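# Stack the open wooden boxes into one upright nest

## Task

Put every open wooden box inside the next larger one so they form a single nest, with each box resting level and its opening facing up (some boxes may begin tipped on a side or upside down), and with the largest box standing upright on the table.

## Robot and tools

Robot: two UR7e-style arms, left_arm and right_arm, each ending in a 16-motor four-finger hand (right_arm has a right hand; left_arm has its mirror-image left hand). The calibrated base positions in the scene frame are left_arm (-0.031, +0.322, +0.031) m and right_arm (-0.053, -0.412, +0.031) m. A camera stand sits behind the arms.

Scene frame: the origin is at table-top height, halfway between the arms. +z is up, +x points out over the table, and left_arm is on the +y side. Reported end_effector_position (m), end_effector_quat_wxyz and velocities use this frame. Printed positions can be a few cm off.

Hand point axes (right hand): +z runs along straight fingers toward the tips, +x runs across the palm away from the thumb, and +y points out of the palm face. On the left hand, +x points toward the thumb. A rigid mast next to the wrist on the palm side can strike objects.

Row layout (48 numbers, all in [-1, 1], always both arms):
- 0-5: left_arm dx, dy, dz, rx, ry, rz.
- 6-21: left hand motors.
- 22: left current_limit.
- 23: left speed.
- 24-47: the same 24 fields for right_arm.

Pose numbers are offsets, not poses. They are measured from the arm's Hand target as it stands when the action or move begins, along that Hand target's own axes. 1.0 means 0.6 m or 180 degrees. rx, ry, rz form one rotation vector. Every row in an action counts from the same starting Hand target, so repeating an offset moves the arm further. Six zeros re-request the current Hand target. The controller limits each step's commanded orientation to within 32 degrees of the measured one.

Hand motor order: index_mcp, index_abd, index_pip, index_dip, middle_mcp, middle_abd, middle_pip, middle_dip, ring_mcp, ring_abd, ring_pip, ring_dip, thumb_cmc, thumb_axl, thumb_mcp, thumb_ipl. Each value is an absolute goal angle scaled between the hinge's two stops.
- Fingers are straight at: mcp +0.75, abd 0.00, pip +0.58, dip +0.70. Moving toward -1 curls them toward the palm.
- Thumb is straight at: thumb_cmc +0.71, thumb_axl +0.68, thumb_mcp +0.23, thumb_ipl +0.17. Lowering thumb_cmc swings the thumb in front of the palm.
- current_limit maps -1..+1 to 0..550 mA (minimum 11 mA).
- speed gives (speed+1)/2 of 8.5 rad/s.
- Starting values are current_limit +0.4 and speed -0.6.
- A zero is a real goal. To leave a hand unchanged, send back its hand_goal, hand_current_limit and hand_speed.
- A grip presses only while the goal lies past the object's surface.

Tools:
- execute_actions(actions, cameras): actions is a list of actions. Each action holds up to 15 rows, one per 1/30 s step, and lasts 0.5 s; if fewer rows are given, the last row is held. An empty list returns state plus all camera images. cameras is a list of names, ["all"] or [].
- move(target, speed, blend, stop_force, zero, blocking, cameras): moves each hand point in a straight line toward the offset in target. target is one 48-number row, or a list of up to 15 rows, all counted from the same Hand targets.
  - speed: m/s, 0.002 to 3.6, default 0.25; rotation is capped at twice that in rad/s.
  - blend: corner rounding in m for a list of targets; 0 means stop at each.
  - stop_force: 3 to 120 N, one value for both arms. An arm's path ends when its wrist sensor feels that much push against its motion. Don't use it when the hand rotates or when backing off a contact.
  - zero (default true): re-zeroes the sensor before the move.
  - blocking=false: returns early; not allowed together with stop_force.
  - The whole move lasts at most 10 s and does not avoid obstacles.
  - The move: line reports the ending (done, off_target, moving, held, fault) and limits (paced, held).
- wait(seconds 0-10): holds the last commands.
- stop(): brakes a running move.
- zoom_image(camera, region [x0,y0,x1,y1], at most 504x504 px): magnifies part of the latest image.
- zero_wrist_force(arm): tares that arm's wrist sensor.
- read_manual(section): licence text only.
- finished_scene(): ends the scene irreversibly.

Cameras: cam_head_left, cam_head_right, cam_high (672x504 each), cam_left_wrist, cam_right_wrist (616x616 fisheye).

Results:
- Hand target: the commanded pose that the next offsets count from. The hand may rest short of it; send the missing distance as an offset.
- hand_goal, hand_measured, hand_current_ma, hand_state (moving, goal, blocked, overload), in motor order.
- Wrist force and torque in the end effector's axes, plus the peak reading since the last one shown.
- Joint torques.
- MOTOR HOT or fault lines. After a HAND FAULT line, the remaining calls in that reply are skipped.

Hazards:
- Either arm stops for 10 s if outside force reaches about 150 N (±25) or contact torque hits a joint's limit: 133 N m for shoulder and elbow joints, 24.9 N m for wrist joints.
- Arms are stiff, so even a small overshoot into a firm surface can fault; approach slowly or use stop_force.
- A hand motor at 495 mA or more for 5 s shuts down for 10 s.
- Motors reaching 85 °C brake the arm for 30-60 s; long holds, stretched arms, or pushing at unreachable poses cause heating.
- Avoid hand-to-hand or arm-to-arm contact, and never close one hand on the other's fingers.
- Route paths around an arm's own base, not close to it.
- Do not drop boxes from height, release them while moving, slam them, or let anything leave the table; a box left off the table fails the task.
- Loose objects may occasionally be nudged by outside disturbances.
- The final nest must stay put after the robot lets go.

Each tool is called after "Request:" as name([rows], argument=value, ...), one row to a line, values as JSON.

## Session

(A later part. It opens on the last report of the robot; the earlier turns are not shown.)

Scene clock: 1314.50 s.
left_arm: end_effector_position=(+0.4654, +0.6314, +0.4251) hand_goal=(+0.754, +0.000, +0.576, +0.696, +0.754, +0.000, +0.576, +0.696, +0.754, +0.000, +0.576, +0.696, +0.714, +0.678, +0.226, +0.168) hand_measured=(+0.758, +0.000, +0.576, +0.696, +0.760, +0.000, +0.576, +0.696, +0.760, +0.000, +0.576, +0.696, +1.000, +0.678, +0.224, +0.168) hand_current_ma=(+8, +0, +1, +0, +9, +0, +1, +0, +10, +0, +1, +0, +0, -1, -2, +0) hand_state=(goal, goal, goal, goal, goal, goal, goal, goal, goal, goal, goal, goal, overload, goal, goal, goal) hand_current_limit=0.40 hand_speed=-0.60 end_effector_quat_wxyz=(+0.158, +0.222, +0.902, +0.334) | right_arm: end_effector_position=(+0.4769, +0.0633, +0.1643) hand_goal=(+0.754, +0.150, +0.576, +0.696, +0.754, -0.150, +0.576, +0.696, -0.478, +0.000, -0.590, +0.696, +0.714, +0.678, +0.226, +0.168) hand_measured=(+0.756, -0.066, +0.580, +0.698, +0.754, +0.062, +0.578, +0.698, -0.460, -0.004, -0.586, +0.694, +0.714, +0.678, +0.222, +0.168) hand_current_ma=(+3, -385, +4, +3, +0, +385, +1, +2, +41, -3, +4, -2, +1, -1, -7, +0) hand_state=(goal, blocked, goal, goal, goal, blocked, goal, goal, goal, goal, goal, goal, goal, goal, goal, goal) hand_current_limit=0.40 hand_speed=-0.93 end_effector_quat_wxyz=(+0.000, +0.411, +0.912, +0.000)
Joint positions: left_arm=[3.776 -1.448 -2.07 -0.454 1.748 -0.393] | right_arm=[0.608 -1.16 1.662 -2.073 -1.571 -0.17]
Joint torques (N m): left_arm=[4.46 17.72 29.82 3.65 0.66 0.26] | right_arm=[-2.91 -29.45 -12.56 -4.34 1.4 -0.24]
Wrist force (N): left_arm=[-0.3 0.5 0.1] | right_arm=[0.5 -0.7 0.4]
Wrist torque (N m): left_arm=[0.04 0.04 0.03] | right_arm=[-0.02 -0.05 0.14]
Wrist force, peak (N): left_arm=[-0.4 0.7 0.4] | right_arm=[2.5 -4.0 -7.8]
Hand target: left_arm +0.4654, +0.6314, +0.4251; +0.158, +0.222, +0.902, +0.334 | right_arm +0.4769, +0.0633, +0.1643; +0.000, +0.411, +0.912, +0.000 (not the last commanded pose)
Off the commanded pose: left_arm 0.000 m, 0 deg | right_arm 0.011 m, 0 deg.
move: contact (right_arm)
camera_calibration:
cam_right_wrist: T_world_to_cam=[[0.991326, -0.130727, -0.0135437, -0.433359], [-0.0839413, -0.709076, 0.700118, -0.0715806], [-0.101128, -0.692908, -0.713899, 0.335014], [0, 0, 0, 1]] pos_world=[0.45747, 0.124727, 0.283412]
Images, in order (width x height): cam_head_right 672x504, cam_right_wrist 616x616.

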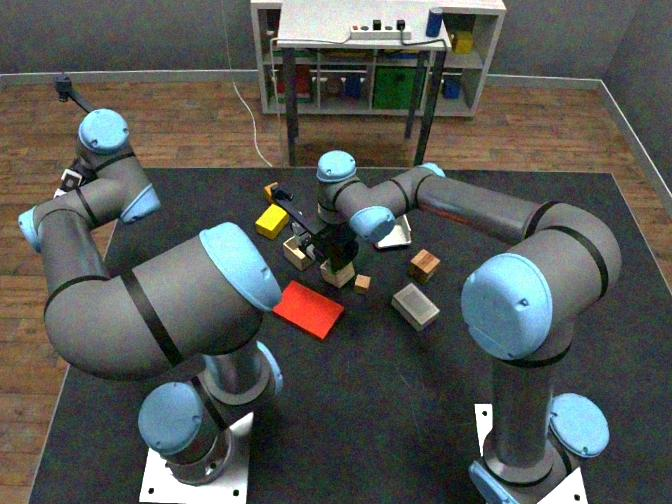

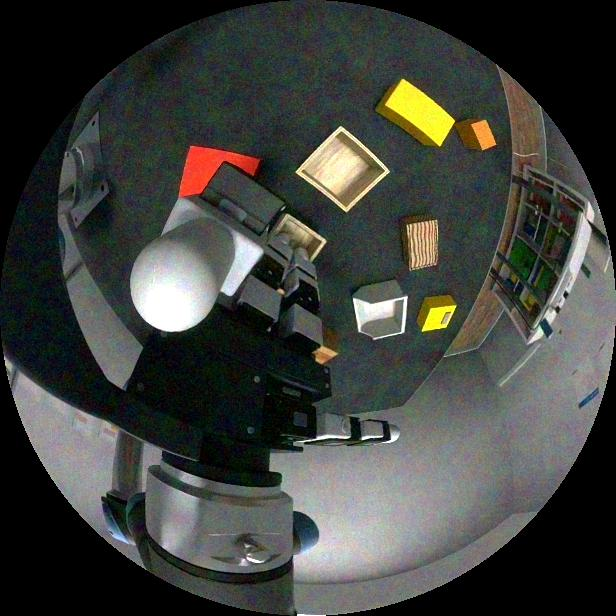

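Request:
move(target=[0,0,0,0,0,0,0.754,0,0.576,0.696,0.754,0,0.576,0.696,0.754,0,0.576,0.696,0.714,0.678,0.226,0.168,0.4,-0.6,0,0,0.0175,0,0,0,0.754,0.15,0.576,0.696,0.754,-0.15,0.576,0.696,-0.479,0,-0.591,0.696,0.714,0.678,0.226,0.168,0.4,-0.93], speed=0.03, stop_force=7, cameras=["cam_right_wrist","cam_head_right"])

Request:
zoom_image(camera="cam_head_right", region=[285, 210, 365, 290])

Request:
zoom_image(camera="cam_right_wrist", region=[265, 185, 340, 265])

Scene clock: 1319.73 s.
left_arm: end_effector_position=(+0.4654, +0.6314, +0.4251) hand_goal=(+0.754, +0.000, +0.576, +0.696, +0.754, +0.000, +0.576, +0.696, +0.754, +0.000, +0.576, +0.696, +0.714, +0.678, +0.226, +0.168) hand_measured=(+0.758, +0.000, +0.576, +0.696, +0.760, +0.000, +0.576, +0.696, +0.760, +0.000, +0.576, +0.696, +1.000, +0.678, +0.224, +0.168) hand_current_ma=(+8, +0, +1, +0, +9, +0, +1, +0, +10, +0, +1, +0, +0, -1, -2, +0) hand_state=(goal, goal, goal, goal, goal, goal, goal, goal, goal, goal, goal, goal, overload, goal, goal, goal) hand_current_limit=0.40 hand_speed=-0.60 end_effector_quat_wxyz=(+0.158, +0.222, +0.902, +0.334) | right_arm: end_effector_position=(+0.4769, +0.0633, +0.1610) hand_goal=(+0.754, +0.150, +0.576, +0.696, +0.754, -0.150, +0.576, +0.696, -0.478, +0.000, -0.590, +0.696, +0.714, +0.678, +0.226, +0.168) hand_measured=(+0.762, -0.066, +0.582, +0.700, +0.756, +0.062, +0.580, +0.698, -0.460, -0.004, -0.586, +0.694, +0.714, +0.678, +0.222, +0.168) hand_current_ma=(+12, -385, +9, +4, +3, +385, +5, +4, +41, -3, +4, -2, +1, -1, -7, +0) hand_state=(goal, blocked, goal, goal, goal, blocked, goal, goal, goal, goal, goal, goal, goal, goal, goal, goal) hand_current_limit=0.40 hand_speed=-0.93 end_effector_quat_wxyz=(+0.000, +0.411, +0.912, +0.000)
Joint positions: left_arm=[3.776 -1.448 -2.07 -0.454 1.748 -0.393] | right_arm=[0.608 -1.156 1.666 -2.081 -1.571 -0.17]
Joint torques (N m): left_arm=[4.31 19.68 29.74 3.73 0.5 0.26] | right_arm=[3.05 -44.66 -28.95 -4.43 1.43 0.5]
Wrist force (N): left_arm=[-0.4 0.2 0.1] | right_arm=[0.3 -1.0 -0.3]
Wrist torque (N m): left_arm=[0.00 0.07 0.02] | right_arm=[0.06 0.00 0.13]
Wrist force, peak (N): left_arm=[-0.5 0.5 0.3] | right_arm=[1.0 -3.9 -5.9]
Hand target: left_arm +0.4654, +0.6314, +0.4251; +0.158, +0.222, +0.902, +0.334 | right_arm +0.4769, +0.0633, +0.1610; +0.000, +0.411, +0.912, +0.000 (not the last commanded pose)
Off the commanded pose: left_arm 0.000 m, 0 deg | right_arm 0.007 m, 0 deg.
move: contact (right_arm)
camera_calibration:
cam_right_wrist: T_world_to_cam=[[0.991326, -0.130727, -0.0135437, -0.433403], [-0.0839413, -0.709076, 0.700118, -0.0692702], [-0.101128, -0.692908, -0.713899, 0.332659], [0, 0, 0, 1]] pos_world=[0.45747, 0.124727, 0.280112]
Images, in order (width x height): cam_head_right 672x504, cam_right_wrist 616x616.

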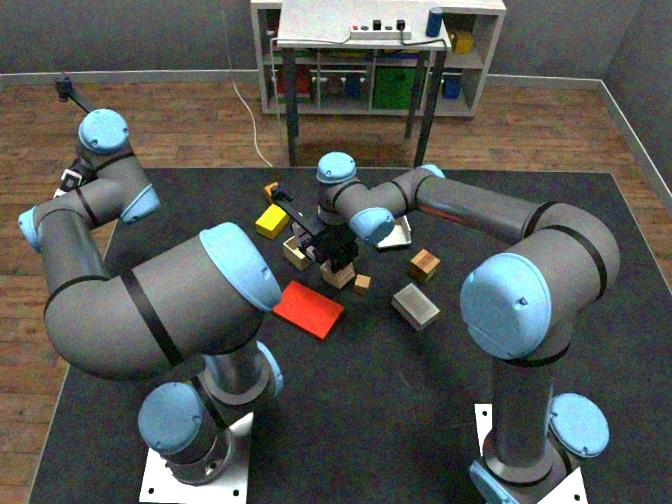

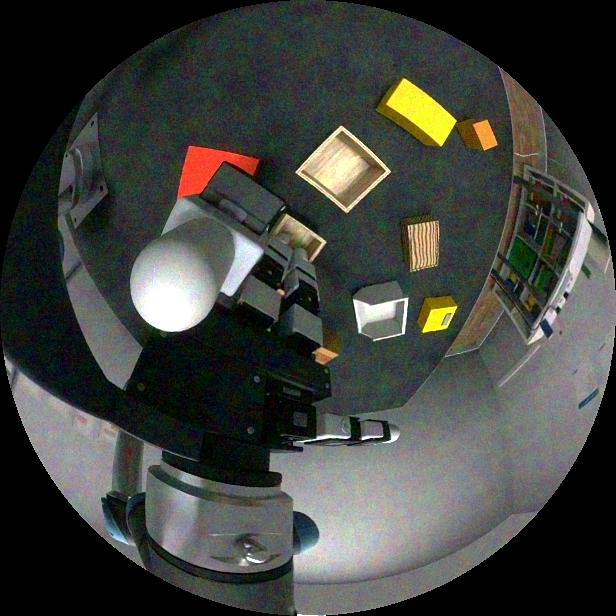

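Scaled by 6.300.

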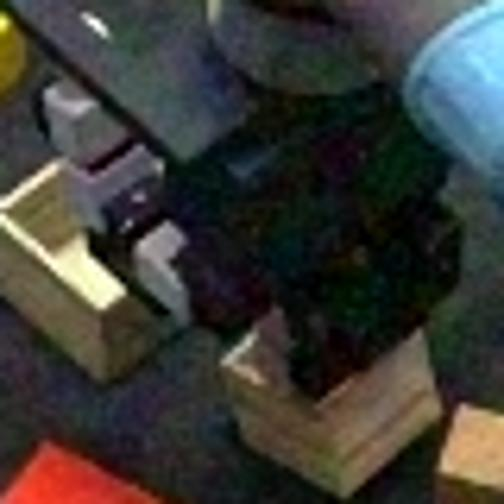

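Scaled by 6.300 from the camera's 616x616 image, which has a finer 880x880 frame.

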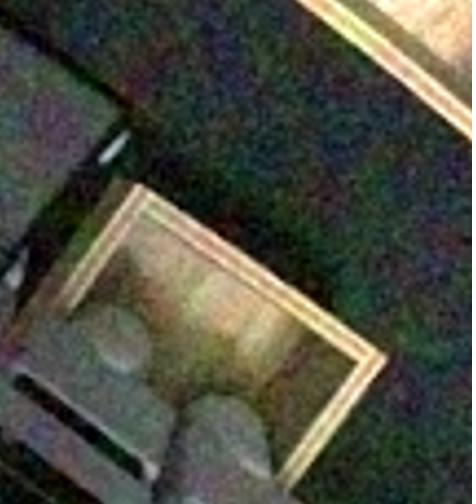

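Request:
move([
  [0,0,0,0,0,0,0.754,0,0.576,0.696,0.754,0,0.576,0.696,0.754,0,0.576,0.696,0.714,0.678,0.226,0.168,0.4,-0.6,0,0,0,0,0,0,0.754,-0.11,0.576,0.696,0.754,0.11,0.576,0.696,-0.479,0,-0.591,0.696,0.714,0.678,0.226,0.168,0.4,-0.96],
  [0,0,0,0,0,0,0.754,0,0.576,0.696,0.754,0,0.576,0.696,0.754,0,0.576,0.696,0.714,0.678,0.226,0.168,0.4,-0.6,0,0,-0.08,0,0,0,0.754,-0.11,0.576,0.696,0.754,0.11,0.576,0.696,-0.479,0,-0.591,0.696,0.714,0.678,0.226,0.168,0.4,-0.96],
], speed=0.1, cameras=["cam_right_wrist","cam_head_right","cam_high"])

Request:
zoom_image(camera="cam_head_right", region=[285, 210, 365, 290])

Request:
zoom_image(camera="cam_right_wrist", region=[240, 110, 400, 270])

Scene clock: 1335.40 s.
left_arm: end_effector_position=(+0.4654, +0.6314, +0.4251) hand_goal=(+0.754, +0.000, +0.576, +0.696, +0.754, +0.000, +0.576, +0.696, +0.754, +0.000, +0.576, +0.696, +0.714, +0.678, +0.226, +0.168) hand_measured=(+0.758, +0.000, +0.576, +0.696, +0.760, +0.000, +0.576, +0.696, +0.760, +0.000, +0.576, +0.696, +1.000, +0.678, +0.224, +0.168) hand_current_ma=(+8, +0, +1, +0, +9, +0, +1, +0, +10, +0, +1, +0, +0, -1, -2, +0) hand_state=(goal, goal, goal, goal, goal, goal, goal, goal, goal, goal, goal, goal, overload, goal, goal, goal) hand_current_limit=0.40 hand_speed=-0.60 end_effector_quat_wxyz=(+0.158, +0.222, +0.902, +0.334) | right_arm: end_effector_position=(+0.4769, +0.0633, +0.2090) hand_goal=(+0.754, -0.110, +0.576, +0.696, +0.754, +0.110, +0.576, +0.696, -0.478, +0.000, -0.590, +0.696, +0.714, +0.678, +0.226, +0.168) hand_measured=(+0.756, -0.094, +0.578, +0.698, +0.754, +0.092, +0.578, +0.698, -0.460, -0.004, -0.586, +0.694, +0.714, +0.678, +0.222, +0.168) hand_current_ma=(+1, +25, +2, +3, +0, -32, +2, +3, +41, -3, +4, -2, +1, -1, -7, +0) hand_state=(goal, goal, goal, goal, goal, goal, goal, goal, goal, goal, goal, goal, goal, goal, goal, goal) hand_current_limit=0.40 hand_speed=-0.96 end_effector_quat_wxyz=(+0.000, +0.411, +0.912, +0.000)
Joint positions: left_arm=[3.776 -1.448 -2.07 -0.454 1.748 -0.393] | right_arm=[0.609 -1.206 1.602 -1.968 -1.571 -0.17]
Joint torques (N m): left_arm=[5.26 18.58 29.58 3.66 0.45 0.38] | right_arm=[7.99 -34.09 -19.02 -2.52 1.45 0.75]
Wrist force (N): left_arm=[-0.3 0.4 0.3] | right_arm=[0.4 -0.7 0.2]
Wrist torque (N m): left_arm=[0.02 0.06 0.03] | right_arm=[0.00 -0.03 0.12]
Wrist force, peak (N): left_arm=[-0.4 0.6 0.6] | right_arm=[0.4 -0.8 1.8]
Hand target: left_arm +0.4654, +0.6314, +0.4251; +0.158, +0.222, +0.902, +0.334 | right_arm +0.4768, +0.0633, +0.2090; +0.000, +0.411, +0.912, +0.000
Off the commanded pose: left_arm 0.000 m, 0 deg | right_arm 0.000 m, 0 deg.
move: done
camera_calibration:
cam_right_wrist: T_world_to_cam=[[0.991328, -0.130721, -0.0134118, -0.432798], [-0.0840297, -0.709071, 0.700112, -0.102834], [-0.10103, -0.692914, -0.713907, 0.366884], [0, 0, 0, 1]] pos_world=[0.45747, 0.124727, 0.328112]
Images, in order (width x height): cam_head_right 672x504, cam_high 672x504, cam_right_wrist 616x616.

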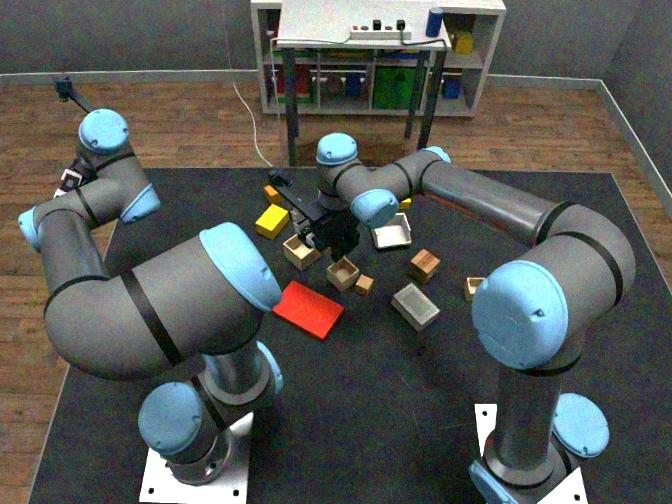

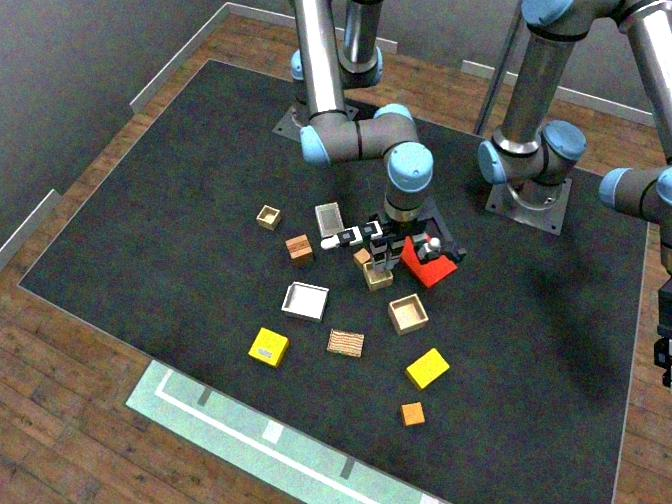

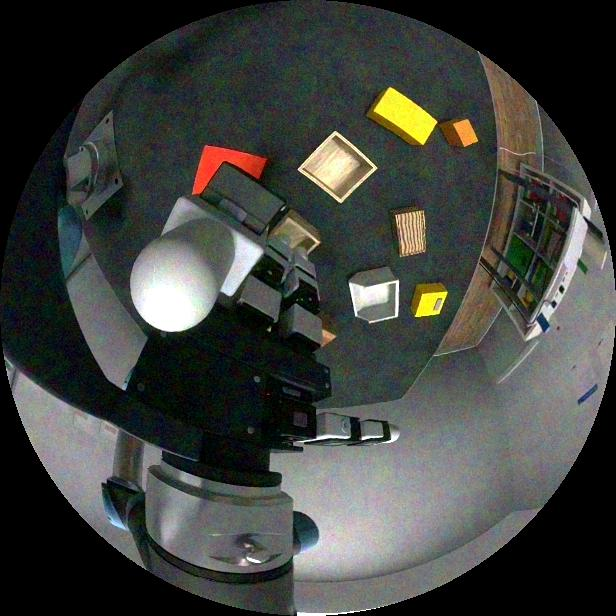

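Scaled by 6.300.

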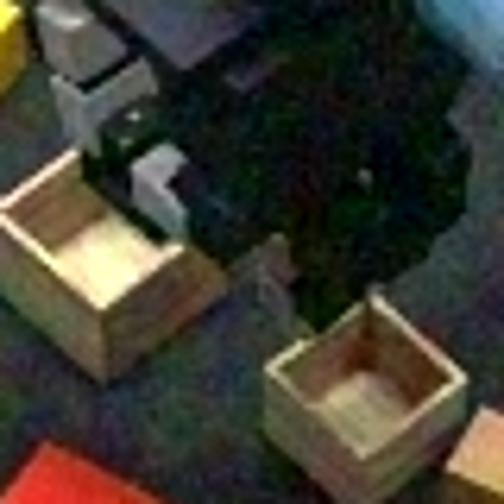

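Scaled by 3.150 from the camera's 616x616 image, which has a finer 880x880 frame.

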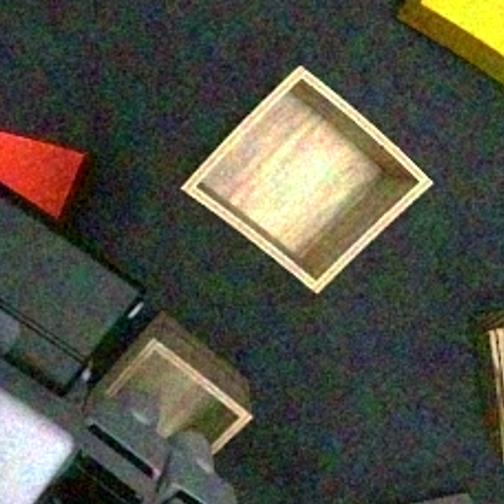

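Request:
move(target=[0,0,0,0,0,0,0.754,0,0.576,0.696,0.754,0,0.576,0.696,0.754,0,0.576,0.696,0.714,0.678,0.226,0.168,0.4,-0.6,0,-0.06,-0.07,0,0,0,0.754,-0.11,0.576,0.696,0.754,0.11,0.576,0.696,-0.479,0,-0.591,0.696,0.714,0.678,0.226,0.168,0.4,-0.96], speed=0.2, cameras=["cam_right_wrist","cam_high"])

Request:
zoom_image(camera="cam_right_wrist", region=[260, 160, 350, 250])

Request:
zoom_image(camera="cam_high", region=[350, 230, 440, 340])

Scene clock: 1368.60 s.
left_arm: end_effector_position=(+0.4654, +0.6314, +0.4251) hand_goal=(+0.754, +0.000, +0.576, +0.696, +0.754, +0.000, +0.576, +0.696, +0.754, +0.000, +0.576, +0.696, +0.714, +0.678, +0.226, +0.168) hand_measured=(+0.758, +0.000, +0.576, +0.696, +0.760, +0.000, +0.576, +0.696, +0.760, +0.000, +0.576, +0.696, +1.000, +0.678, +0.224, +0.168) hand_current_ma=(+8, +0, +1, +0, +9, +0, +1, +0, +10, +0, +1, +0, +0, -1, -2, +0) hand_state=(goal, goal, goal, goal, goal, goal, goal, goal, goal, goal, goal, goal, overload, goal, goal, goal) hand_current_limit=0.40 hand_speed=-0.60 end_effector_quat_wxyz=(+0.158, +0.222, +0.902, +0.334) | right_arm: end_effector_position=(+0.4499, +0.0394, +0.2508) hand_goal=(+0.754, -0.110, +0.576, +0.696, +0.754, +0.110, +0.576, +0.696, -0.478, +0.000, -0.590, +0.696, +0.714, +0.678, +0.226, +0.168) hand_measured=(+0.754, -0.094, +0.578, +0.698, +0.754, +0.092, +0.578, +0.698, -0.460, -0.004, -0.586, +0.694, +0.714, +0.678, +0.222, +0.168) hand_current_ma=(+1, +25, +2, +3, +0, -32, +2, +3, +41, -3, +4, -2, +1, -1, -7, +0) hand_state=(goal, goal, goal, goal, goal, goal, goal, goal, goal, goal, goal, goal, goal, goal, goal, goal) hand_current_limit=0.40 hand_speed=-0.96 end_effector_quat_wxyz=(+0.000, +0.411, +0.912, +0.000)
Joint positions: left_arm=[3.776 -1.448 -2.07 -0.454 1.748 -0.393] | right_arm=[0.598 -1.322 1.645 -1.894 -1.571 -0.181]
Joint torques (N m): left_arm=[4.27 16.56 29.19 3.75 0.71 0.21] | right_arm=[7.07 -39.33 -30.54 -3.28 -1.43 0.76]
Wrist force (N): left_arm=[-0.2 0.3 0.2] | right_arm=[0.2 -0.8 0.5]
Wrist torque (N m): left_arm=[0.01 0.04 0.04] | right_arm=[-0.04 -0.02 0.10]
Wrist force, peak (N): left_arm=[-0.2 0.7 0.4] | right_arm=[0.2 -1.7 -1.0]
Hand target: left_arm +0.4654, +0.6314, +0.4251; +0.158, +0.222, +0.902, +0.334 | right_arm +0.4499, +0.0395, +0.2510; +0.000, +0.411, +0.912, +0.000
Off the commanded pose: left_arm 0.000 m, 0 deg | right_arm 0.000 m, 0 deg.
move: done
camera_calibration:
cam_right_wrist: T_world_to_cam=[[0.991317, -0.130789, -0.0136051, -0.408612], [-0.0839277, -0.708972, 0.700225, -0.151402], [-0.101227, -0.693003, -0.713793, 0.377499], [0, 0, 0, 1]] pos_world=[0.43057, 0.100826, 0.369912]
Images, in order (width x height): cam_high 672x504, cam_right_wrist 616x616.

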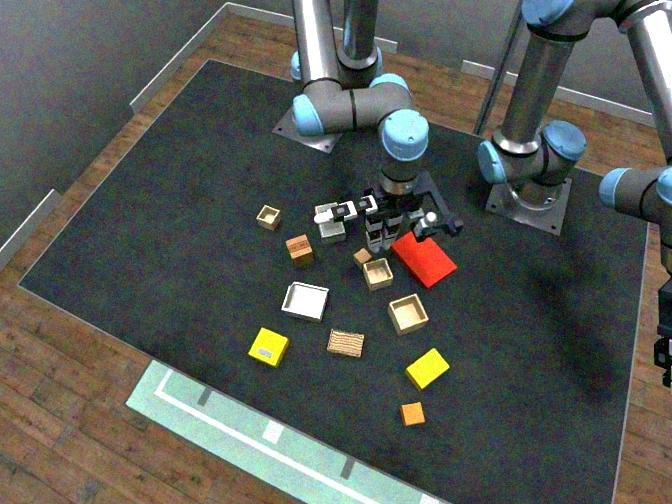

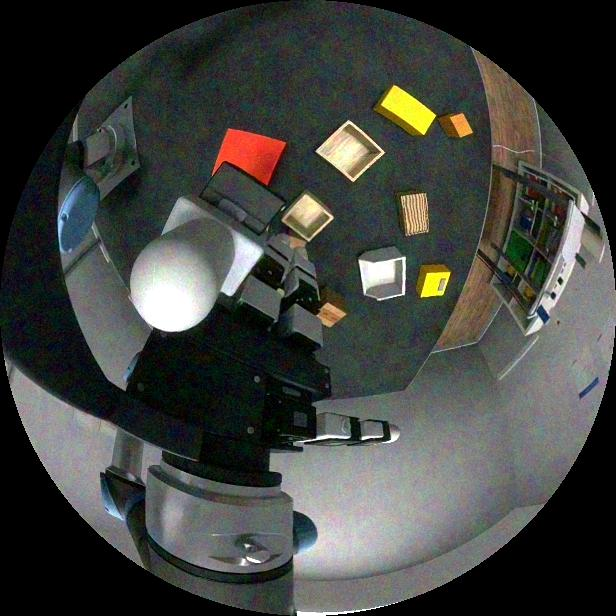

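Scaled by 5.600 from the camera's 616x616 image, which has a finer 880x880 frame.

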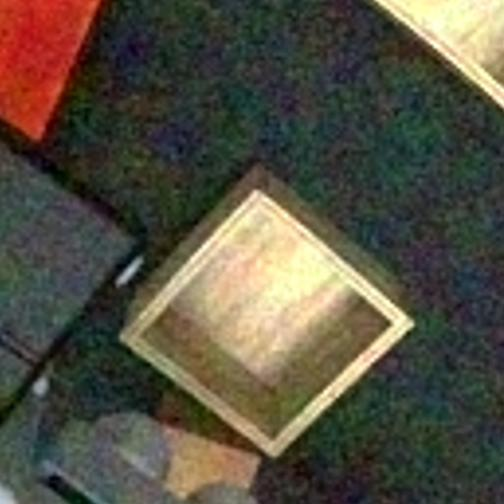

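Scaled by 4.582.

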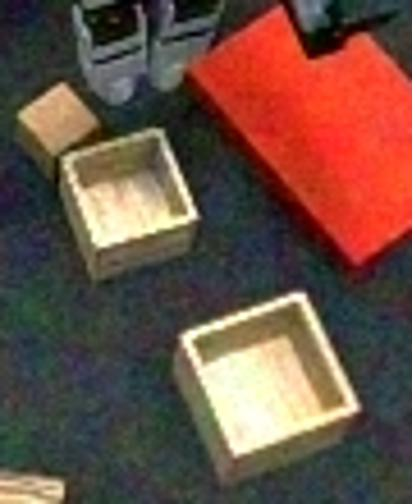

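Request:
zoom_image(camera="cam_right_wrist", region=[305, 105, 395, 195])

Scaled by 5.600 from the camera's 616x616 image, which has a finer 880x880 frame.

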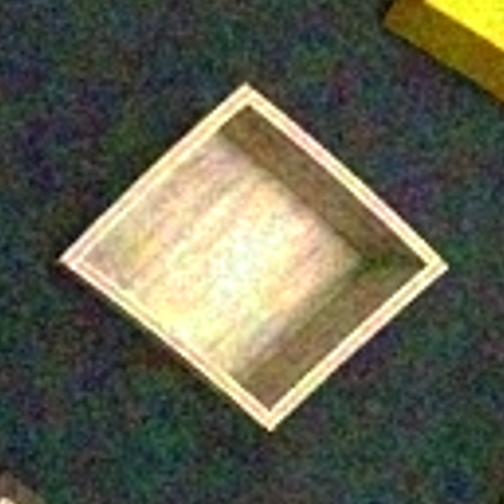

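Request:
move(target=[0,0,0,0,0,0,0.754,0,0.576,0.696,0.754,0,0.576,0.696,0.754,0,0.576,0.696,0.714,0.678,0.226,0.168,0.4,-0.6,-0.0202,0.0222,0.085,0,0,0.0033,0.754,-0.12,0.576,0.696,0.754,0.12,0.576,0.696,-0.479,0,-0.591,0.696,0.714,0.678,0.226,0.168,0.4,-0.9], speed=0.15, cameras=["cam_right_wrist"])

Request:
zoom_image(camera="cam_right_wrist", region=[250, 180, 350, 280])

Request:
move(target=[0,0,0,0,0,0,0.754,0,0.576,0.696,0.754,0,0.576,0.696,0.754,0,0.576,0.696,0.714,0.678,0.226,0.168,0.4,-0.6,0,0,0.0767,0,0,0,0.754,-0.12,0.576,0.696,0.754,0.12,0.576,0.696,-0.479,0,-0.591,0.696,0.714,0.678,0.226,0.168,0.4,-0.9], speed=0.05, stop_force=3, cameras=["cam_right_wrist","cam_head_right"])

Request:
zoom_image(camera="cam_right_wrist", region=[250, 180, 350, 280])

Scene clock: 1442.83 s.
left_arm: end_effector_position=(+0.4654, +0.6314, +0.4251) hand_goal=(+0.754, +0.000, +0.576, +0.696, +0.754, +0.000, +0.576, +0.696, +0.754, +0.000, +0.576, +0.696, +0.714, +0.678, +0.226, +0.168) hand_measured=(+0.758, +0.000, +0.576, +0.696, +0.760, +0.000, +0.576, +0.696, +0.760, +0.000, +0.576, +0.696, +1.000, +0.678, +0.224, +0.168) hand_current_ma=(+8, +0, +1, +0, +9, +0, +1, +0, +10, +0, +1, +0, +0, -1, -2, +0) hand_state=(goal, goal, goal, goal, goal, goal, goal, goal, goal, goal, goal, goal, overload, goal, goal, goal) hand_current_limit=0.40 hand_speed=-0.60 end_effector_quat_wxyz=(+0.158, +0.222, +0.902, +0.334) | right_arm: end_effector_position=(+0.4679, +0.0391, +0.2000) hand_goal=(+0.754, -0.120, +0.576, +0.696, +0.754, +0.120, +0.576, +0.696, -0.478, +0.000, -0.590, +0.696, +0.714, +0.678, +0.226, +0.168) hand_measured=(+0.754, -0.096, +0.578, +0.698, +0.754, +0.092, +0.578, +0.698, -0.460, -0.004, -0.586, +0.694, +0.714, +0.678, +0.222, +0.168) hand_current_ma=(+1, +46, +2, +3, +0, -54, +2, +3, +41, -3, +4, -2, +1, -1, -7, +0) hand_state=(goal, blocked, goal, goal, goal, blocked, goal, goal, goal, goal, goal, goal, goal, goal, goal, goal) hand_current_limit=0.40 hand_speed=-0.90 end_effector_quat_wxyz=(+0.000, +0.415, +0.910, +0.000)
Joint positions: left_arm=[3.776 -1.448 -2.07 -0.454 1.748 -0.393] | right_arm=[0.583 -1.247 1.686 -2.009 -1.571 -0.185]
Joint torques (N m): left_arm=[4.7 17.17 30.31 3.7 0.77 0.14] | right_arm=[9.76 -30.09 -27.73 -2.48 -1.15 0.3]
Wrist force (N): left_arm=[-0.2 0.4 0.2] | right_arm=[0.2 -0.6 0.3]
Wrist torque (N m): left_arm=[0.02 0.04 0.04] | right_arm=[0.00 -0.01 0.11]
Wrist force, peak (N): left_arm=[-0.4 0.5 0.4] | right_arm=[0.7 -1.0 -1.1]
Hand target: left_arm +0.4654, +0.6314, +0.4251; +0.158, +0.222, +0.902, +0.334 | right_arm +0.4679, +0.0392, +0.2000; +0.000, +0.415, +0.910, +0.000
Off the commanded pose: left_arm 0.000 m, 0 deg | right_arm 0.000 m, 0 deg.
move: done
camera_calibration:
cam_right_wrist: T_world_to_cam=[[0.989902, -0.141105, -0.0135344, -0.426105], [-0.0913558, -0.708055, 0.700223, -0.111115], [-0.108388, -0.691916, -0.713796, 0.346141], [0, 0, 0, 1]] pos_world=[0.449169, 0.1007, 0.319112]
Images, in order (width x height): cam_right_wrist 616x616.

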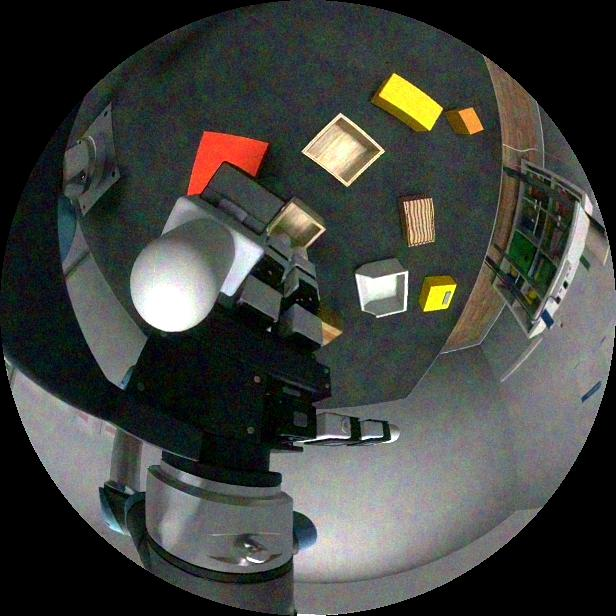

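Scaled by 5.040 from the camera's 616x616 image, which has a finer 880x880 frame.

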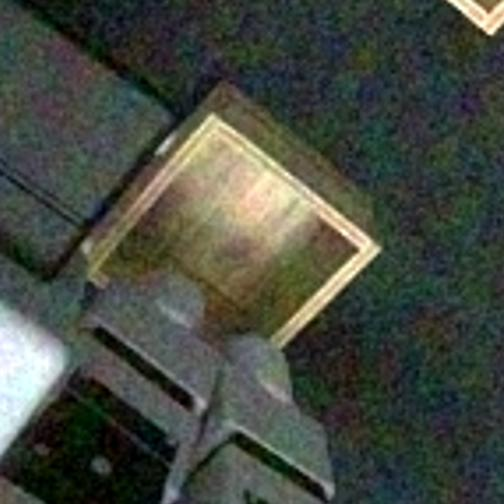

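Scene clock: 1444.80 s.
left_arm: end_effector_position=(+0.4654, +0.6314, +0.4251) hand_goal=(+0.754, +0.000, +0.576, +0.696, +0.754, +0.000, +0.576, +0.696, +0.754, +0.000, +0.576, +0.696, +0.714, +0.678, +0.226, +0.168) hand_measured=(+0.758, +0.000, +0.576, +0.696, +0.760, +0.000, +0.576, +0.696, +0.760, +0.000, +0.576, +0.696, +1.000, +0.678, +0.224, +0.168) hand_current_ma=(+8, +0, +1, +0, +9, +0, +1, +0, +10, +0, +1, +0, +0, -1, -2, +0) hand_state=(goal, goal, goal, goal, goal, goal, goal, goal, goal, goal, goal, goal, overload, goal, goal, goal) hand_current_limit=0.40 hand_speed=-0.60 end_effector_quat_wxyz=(+0.158, +0.222, +0.902, +0.334) | right_arm: end_effector_position=(+0.4679, +0.0392, +0.1539) hand_goal=(+0.754, -0.120, +0.576, +0.696, +0.754, +0.120, +0.576, +0.696, -0.478, +0.000, -0.590, +0.696, +0.714, +0.678, +0.226, +0.168) hand_measured=(+0.754, -0.096, +0.578, +0.698, +0.754, +0.092, +0.578, +0.698, -0.460, -0.004, -0.586, +0.694, +0.714, +0.678, +0.222, +0.168) hand_current_ma=(+1, +46, +2, +3, +0, -54, +2, +3, +41, -3, +4, -2, +1, -1, -7, +0) hand_state=(goal, blocked, goal, goal, goal, blocked, goal, goal, goal, goal, goal, goal, goal, goal, goal, goal) hand_current_limit=0.40 hand_speed=-0.90 end_effector_quat_wxyz=(+0.000, +0.415, +0.910, +0.000)
Joint positions: left_arm=[3.776 -1.448 -2.07 -0.454 1.748 -0.393] | right_arm=[0.583 -1.195 1.745 -2.121 -1.571 -0.185]
Joint torques (N m): left_arm=[3.5 16.63 29.94 3.47 0.7 0] | right_arm=[3.95 -43.11 -28.31 -1.89 0.53 -0.7]
Wrist force (N): left_arm=[-0.2 0.3 0.3] | right_arm=[0.0 -0.6 0.3]
Wrist torque (N m): left_arm=[0.02 0.04 0.04] | right_arm=[0.01 0.01 0.11]
Wrist force, peak (N): left_arm=[-0.6 0.6 0.1] | right_arm=[0.9 -0.8 0.0]
Hand target: left_arm +0.4654, +0.6314, +0.4251; +0.158, +0.222, +0.902, +0.334 | right_arm +0.4679, +0.0392, +0.1539; +0.000, +0.415, +0.910, +0.000
Off the commanded pose: left_arm 0.000 m, 0 deg | right_arm 0.000 m, 0 deg.
move: done
camera_calibration:
cam_right_wrist: T_world_to_cam=[[0.989922, -0.140964, -0.0135515, -0.426734], [-0.0912592, -0.708173, 0.700116, -0.0787653], [-0.108288, -0.691824, -0.7139, 0.313279], [0, 0, 0, 1]] pos_world=[0.449169, 0.1008, 0.273012]
Images, in order (width x height): cam_head_right 672x504, cam_right_wrist 616x616.

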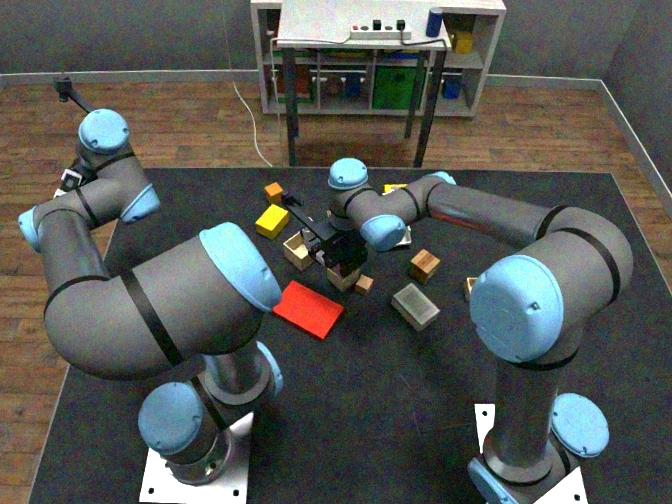

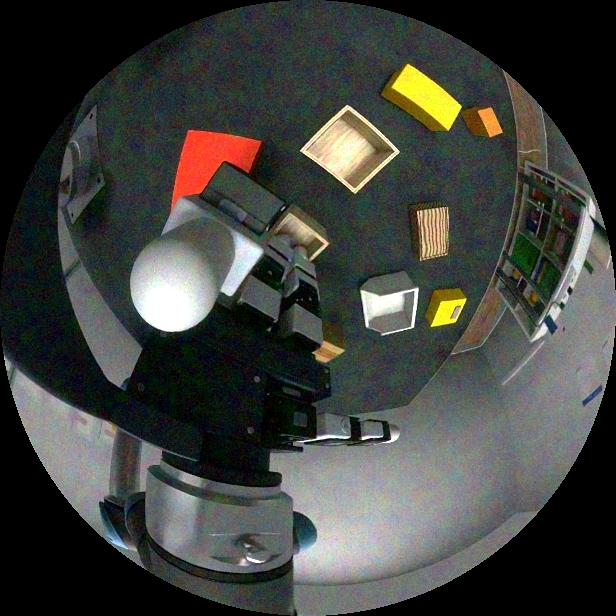

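Scaled by 5.040 from the camera's 616x616 image, which has a finer 880x880 frame.

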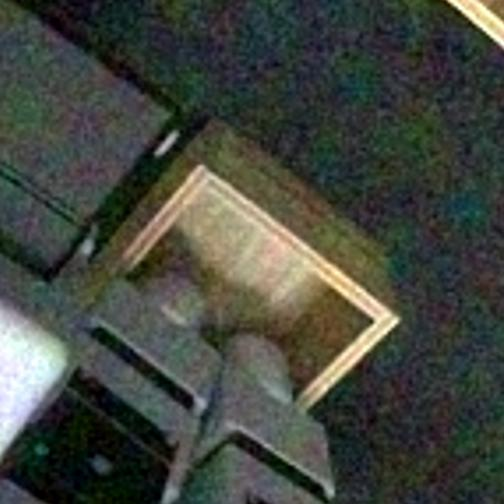

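Request:
move(target=[0,0,0,0,0,0,0.754,0,0.576,0.696,0.754,0,0.576,0.696,0.754,0,0.576,0.696,0.714,0.678,0.226,0.168,0.4,-0.6,0,0,0,0,0,0,0.982,0.05,0.576,0.696,0.525,-0.05,0.576,0.696,-0.479,0,-0.591,0.696,0.714,0.678,0.226,0.168,0.4,-0.93], cameras=["cam_right_wrist","cam_head_right"])

Request:
zoom_image(camera="cam_right_wrist", region=[250, 180, 350, 280])

Scene clock: 1449.13 s.
left_arm: end_effector_position=(+0.4654, +0.6314, +0.4251) hand_goal=(+0.754, +0.000, +0.576, +0.696, +0.754, +0.000, +0.576, +0.696, +0.754, +0.000, +0.576, +0.696, +0.714, +0.678, +0.226, +0.168) hand_measured=(+0.758, +0.000, +0.576, +0.696, +0.760, +0.000, +0.576, +0.696, +0.760, +0.000, +0.576, +0.696, +1.000, +0.678, +0.224, +0.168) hand_current_ma=(+8, +0, +1, +0, +9, +0, +1, +0, +10, +0, +1, +0, +0, -1, -2, +0) hand_state=(goal, goal, goal, goal, goal, goal, goal, goal, goal, goal, goal, goal, overload, goal, goal, goal) hand_current_limit=0.40 hand_speed=-0.60 end_effector_quat_wxyz=(+0.158, +0.222, +0.902, +0.334) | right_arm: end_effector_position=(+0.4679, +0.0392, +0.1539) hand_goal=(+0.982, +0.050, +0.576, +0.696, +0.526, -0.050, +0.576, +0.696, -0.478, +0.000, -0.590, +0.696, +0.714, +0.678, +0.226, +0.168) hand_measured=(+0.836, -0.076, +0.550, +0.684, +0.670, +0.072, +0.604, +0.710, -0.460, -0.004, -0.586, +0.694, +0.714, +0.678, +0.222, +0.168) hand_current_ma=(-385, -385, -61, -21, +385, +376, +68, +25, +41, -3, +4, -2, +1, -1, -7, +0) hand_state=(blocked, blocked, blocked, goal, blocked, blocked, blocked, goal, goal, goal, goal, goal, goal, goal, goal, goal) hand_current_limit=0.40 hand_speed=-0.93 end_effector_quat_wxyz=(+0.000, +0.415, +0.910, +0.000)
Joint positions: left_arm=[3.776 -1.448 -2.07 -0.454 1.748 -0.393] | right_arm=[0.583 -1.195 1.745 -2.121 -1.571 -0.185]
Joint torques (N m): left_arm=[4.71 17.1 28.94 3.72 0.6 0.22] | right_arm=[-5.92 -43.09 -26.9 -3.67 1.83 -0.87]
Wrist force (N): left_arm=[-0.4 0.1 0.2] | right_arm=[0.1 -0.8 0.4]
Wrist torque (N m): left_arm=[-0.01 0.06 0.03] | right_arm=[-0.03 0.00 0.11]
Wrist force, peak (N): left_arm=[-0.5 0.7 0.3] | right_arm=[0.4 -1.0 0.3]
Hand target: left_arm +0.4654, +0.6314, +0.4251; +0.158, +0.222, +0.902, +0.334 | right_arm +0.4679, +0.0392, +0.1539; +0.000, +0.415, +0.910, +0.000
Off the commanded pose: left_arm 0.000 m, 0 deg | right_arm 0.000 m, 0 deg.
move: done
camera_calibration:
cam_right_wrist: T_world_to_cam=[[0.989913, -0.141035, -0.0134829, -0.42674], [-0.0913575, -0.70816, 0.700116, -0.0787928], [-0.108289, -0.691822, -0.713902, 0.313351], [0, 0, 0, 1]] pos_world=[0.449169, 0.1008, 0.273112]
Images, in order (width x height): cam_head_right 672x504, cam_right_wrist 616x616.

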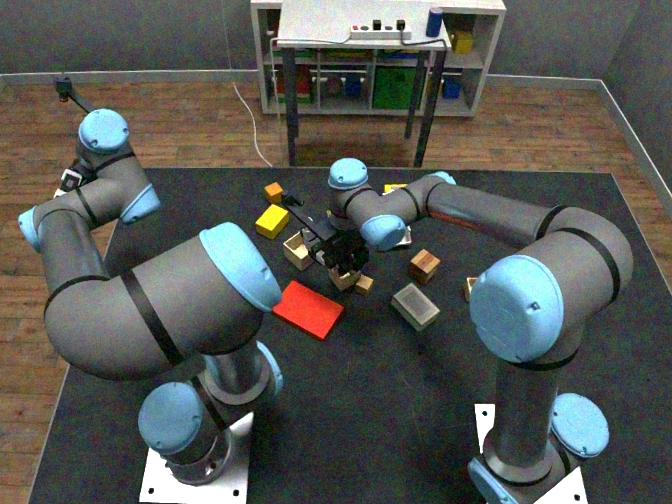

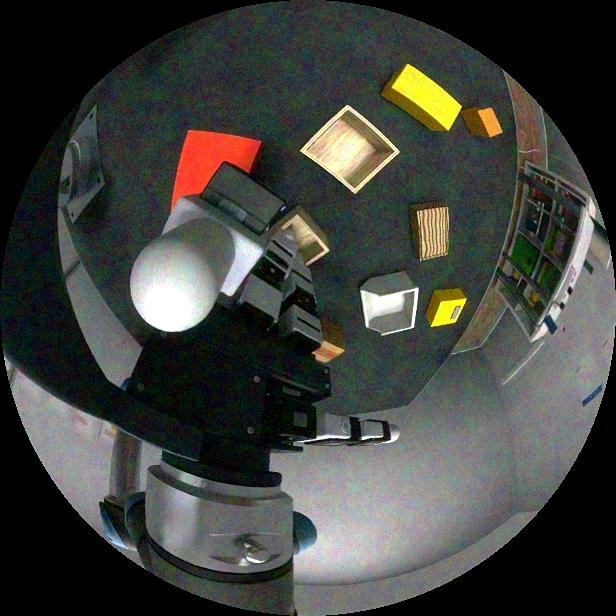

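Scaled by 5.040 from the camera's 616x616 image, which has a finer 880x880 frame.

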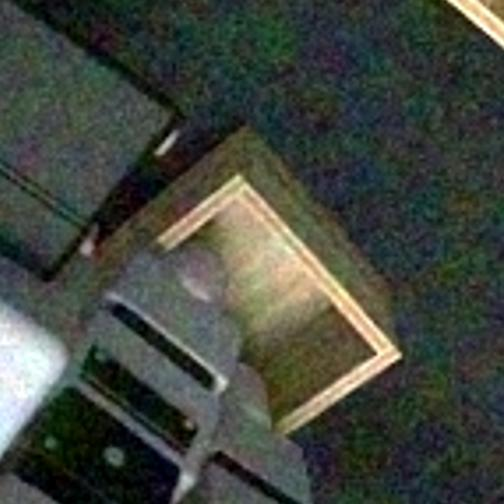

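Request:
move(target=[0,0,0,0,0,0,0.754,0,0.576,0.696,0.754,0,0.576,0.696,0.754,0,0.576,0.696,0.714,0.678,0.226,0.168,0.4,-0.6,0,0,-0.1,0,0,0,0.982,0.05,0.576,0.696,0.525,-0.05,0.576,0.696,-0.479,0,-0.591,0.696,0.714,0.678,0.226,0.168,0.4,-0.93], speed=0.06, cameras=["cam_right_wrist","cam_head_right"])

Request:
zoom_image(camera="cam_right_wrist", region=[250, 180, 350, 280])

Request:
zoom_image(camera="cam_head_right", region=[285, 210, 385, 310])

Scene clock: 1470.97 s.
left_arm: end_effector_position=(+0.4654, +0.6314, +0.4251) hand_goal=(+0.754, +0.000, +0.576, +0.696, +0.754, +0.000, +0.576, +0.696, +0.754, +0.000, +0.576, +0.696, +0.714, +0.678, +0.226, +0.168) hand_measured=(+0.758, +0.000, +0.576, +0.696, +0.760, +0.000, +0.576, +0.696, +0.760, +0.000, +0.576, +0.696, +1.000, +0.678, +0.224, +0.168) hand_current_ma=(+8, +0, +1, +0, +9, +0, +1, +0, +10, +0, +1, +0, +0, -1, -2, +0) hand_state=(goal, goal, goal, goal, goal, goal, goal, goal, goal, goal, goal, goal, overload, goal, goal, goal) hand_current_limit=0.40 hand_speed=-0.60 end_effector_quat_wxyz=(+0.158, +0.222, +0.902, +0.334) | right_arm: end_effector_position=(+0.4679, +0.0392, +0.2140) hand_goal=(+0.982, +0.050, +0.576, +0.696, +0.526, -0.050, +0.576, +0.696, -0.478, +0.000, -0.590, +0.696, +0.714, +0.678, +0.226, +0.168) hand_measured=(+0.836, -0.076, +0.550, +0.684, +0.668, +0.072, +0.606, +0.710, -0.460, -0.004, -0.586, +0.694, +0.714, +0.678, +0.222, +0.168) hand_current_ma=(-385, -385, -61, -21, +385, +376, +69, +26, +41, -3, +4, -2, +1, -1, -7, +0) hand_state=(blocked, blocked, blocked, goal, blocked, blocked, blocked, goal, goal, goal, goal, goal, goal, goal, goal, goal) hand_current_limit=0.40 hand_speed=-0.93 end_effector_quat_wxyz=(+0.000, +0.415, +0.910, +0.000)
Joint positions: left_arm=[3.776 -1.448 -2.07 -0.454 1.748 -0.393] | right_arm=[0.583 -1.261 1.665 -1.976 -1.571 -0.185]
Joint torques (N m): left_arm=[4.15 17.08 29.59 3.73 0.6 0.09] | right_arm=[5.83 -26.92 -13.49 -4.4 1.4 0.63]
Wrist force (N): left_arm=[-0.2 0.2 0.2] | right_arm=[0.3 -0.5 0.4]
Wrist torque (N m): left_arm=[0.00 0.03 0.04] | right_arm=[0.01 -0.02 0.13]
Wrist force, peak (N): left_arm=[-0.7 0.5 0.2] | right_arm=[0.1 -0.8 1.4]
Hand target: left_arm +0.4654, +0.6314, +0.4251; +0.158, +0.222, +0.902, +0.334 | right_arm +0.4679, +0.0392, +0.2139; +0.000, +0.415, +0.910, +0.000
Off the commanded pose: left_arm 0.000 m, 0 deg | right_arm 0.000 m, 0 deg.
move: done
camera_calibration:
cam_right_wrist: T_world_to_cam=[[0.989914, -0.141038, -0.0133428, -0.425978], [-0.0914578, -0.708154, 0.70011, -0.120753], [-0.108191, -0.691828, -0.713911, 0.356145], [0, 0, 0, 1]] pos_world=[0.449169, 0.1008, 0.333112]
Images, in order (width x height): cam_head_right 672x504, cam_right_wrist 616x616.

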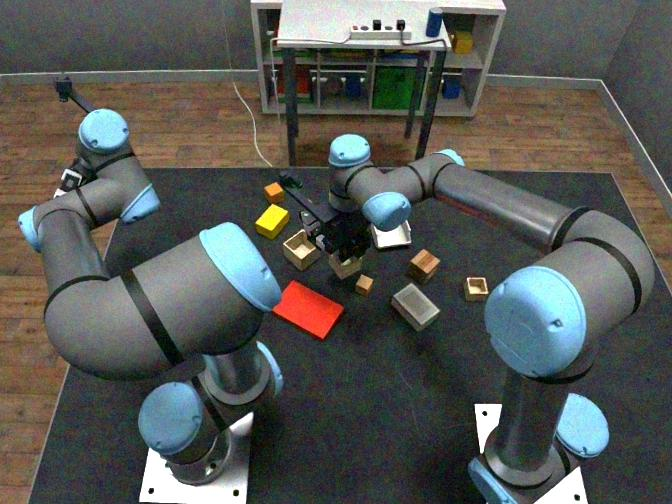

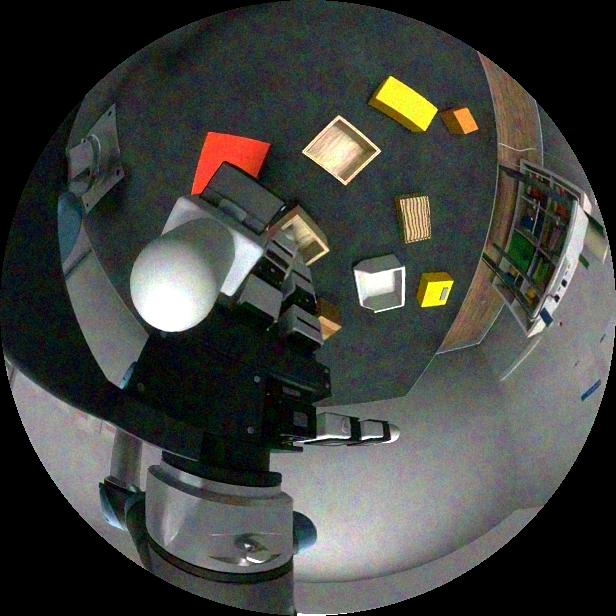

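Scaled by 5.040 from the camera's 616x616 image, which has a finer 880x880 frame.

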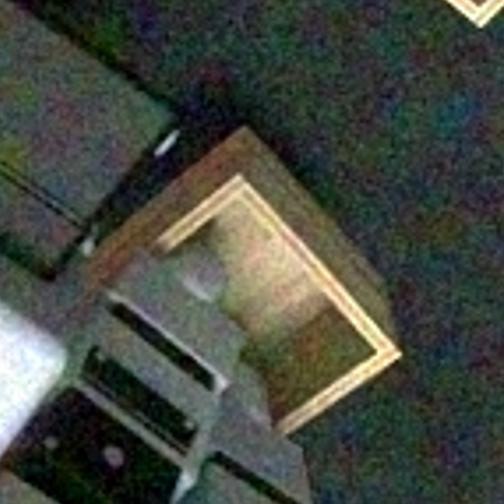

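Scaled by 5.040.

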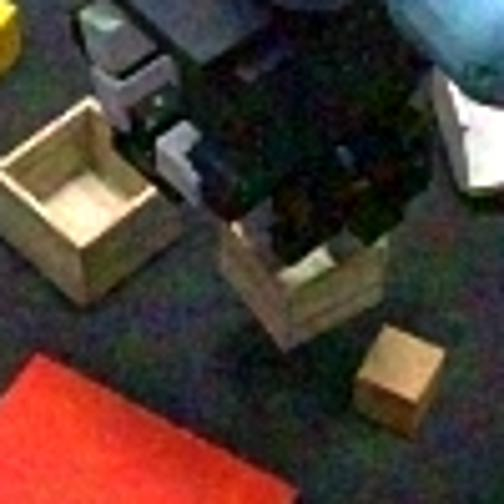

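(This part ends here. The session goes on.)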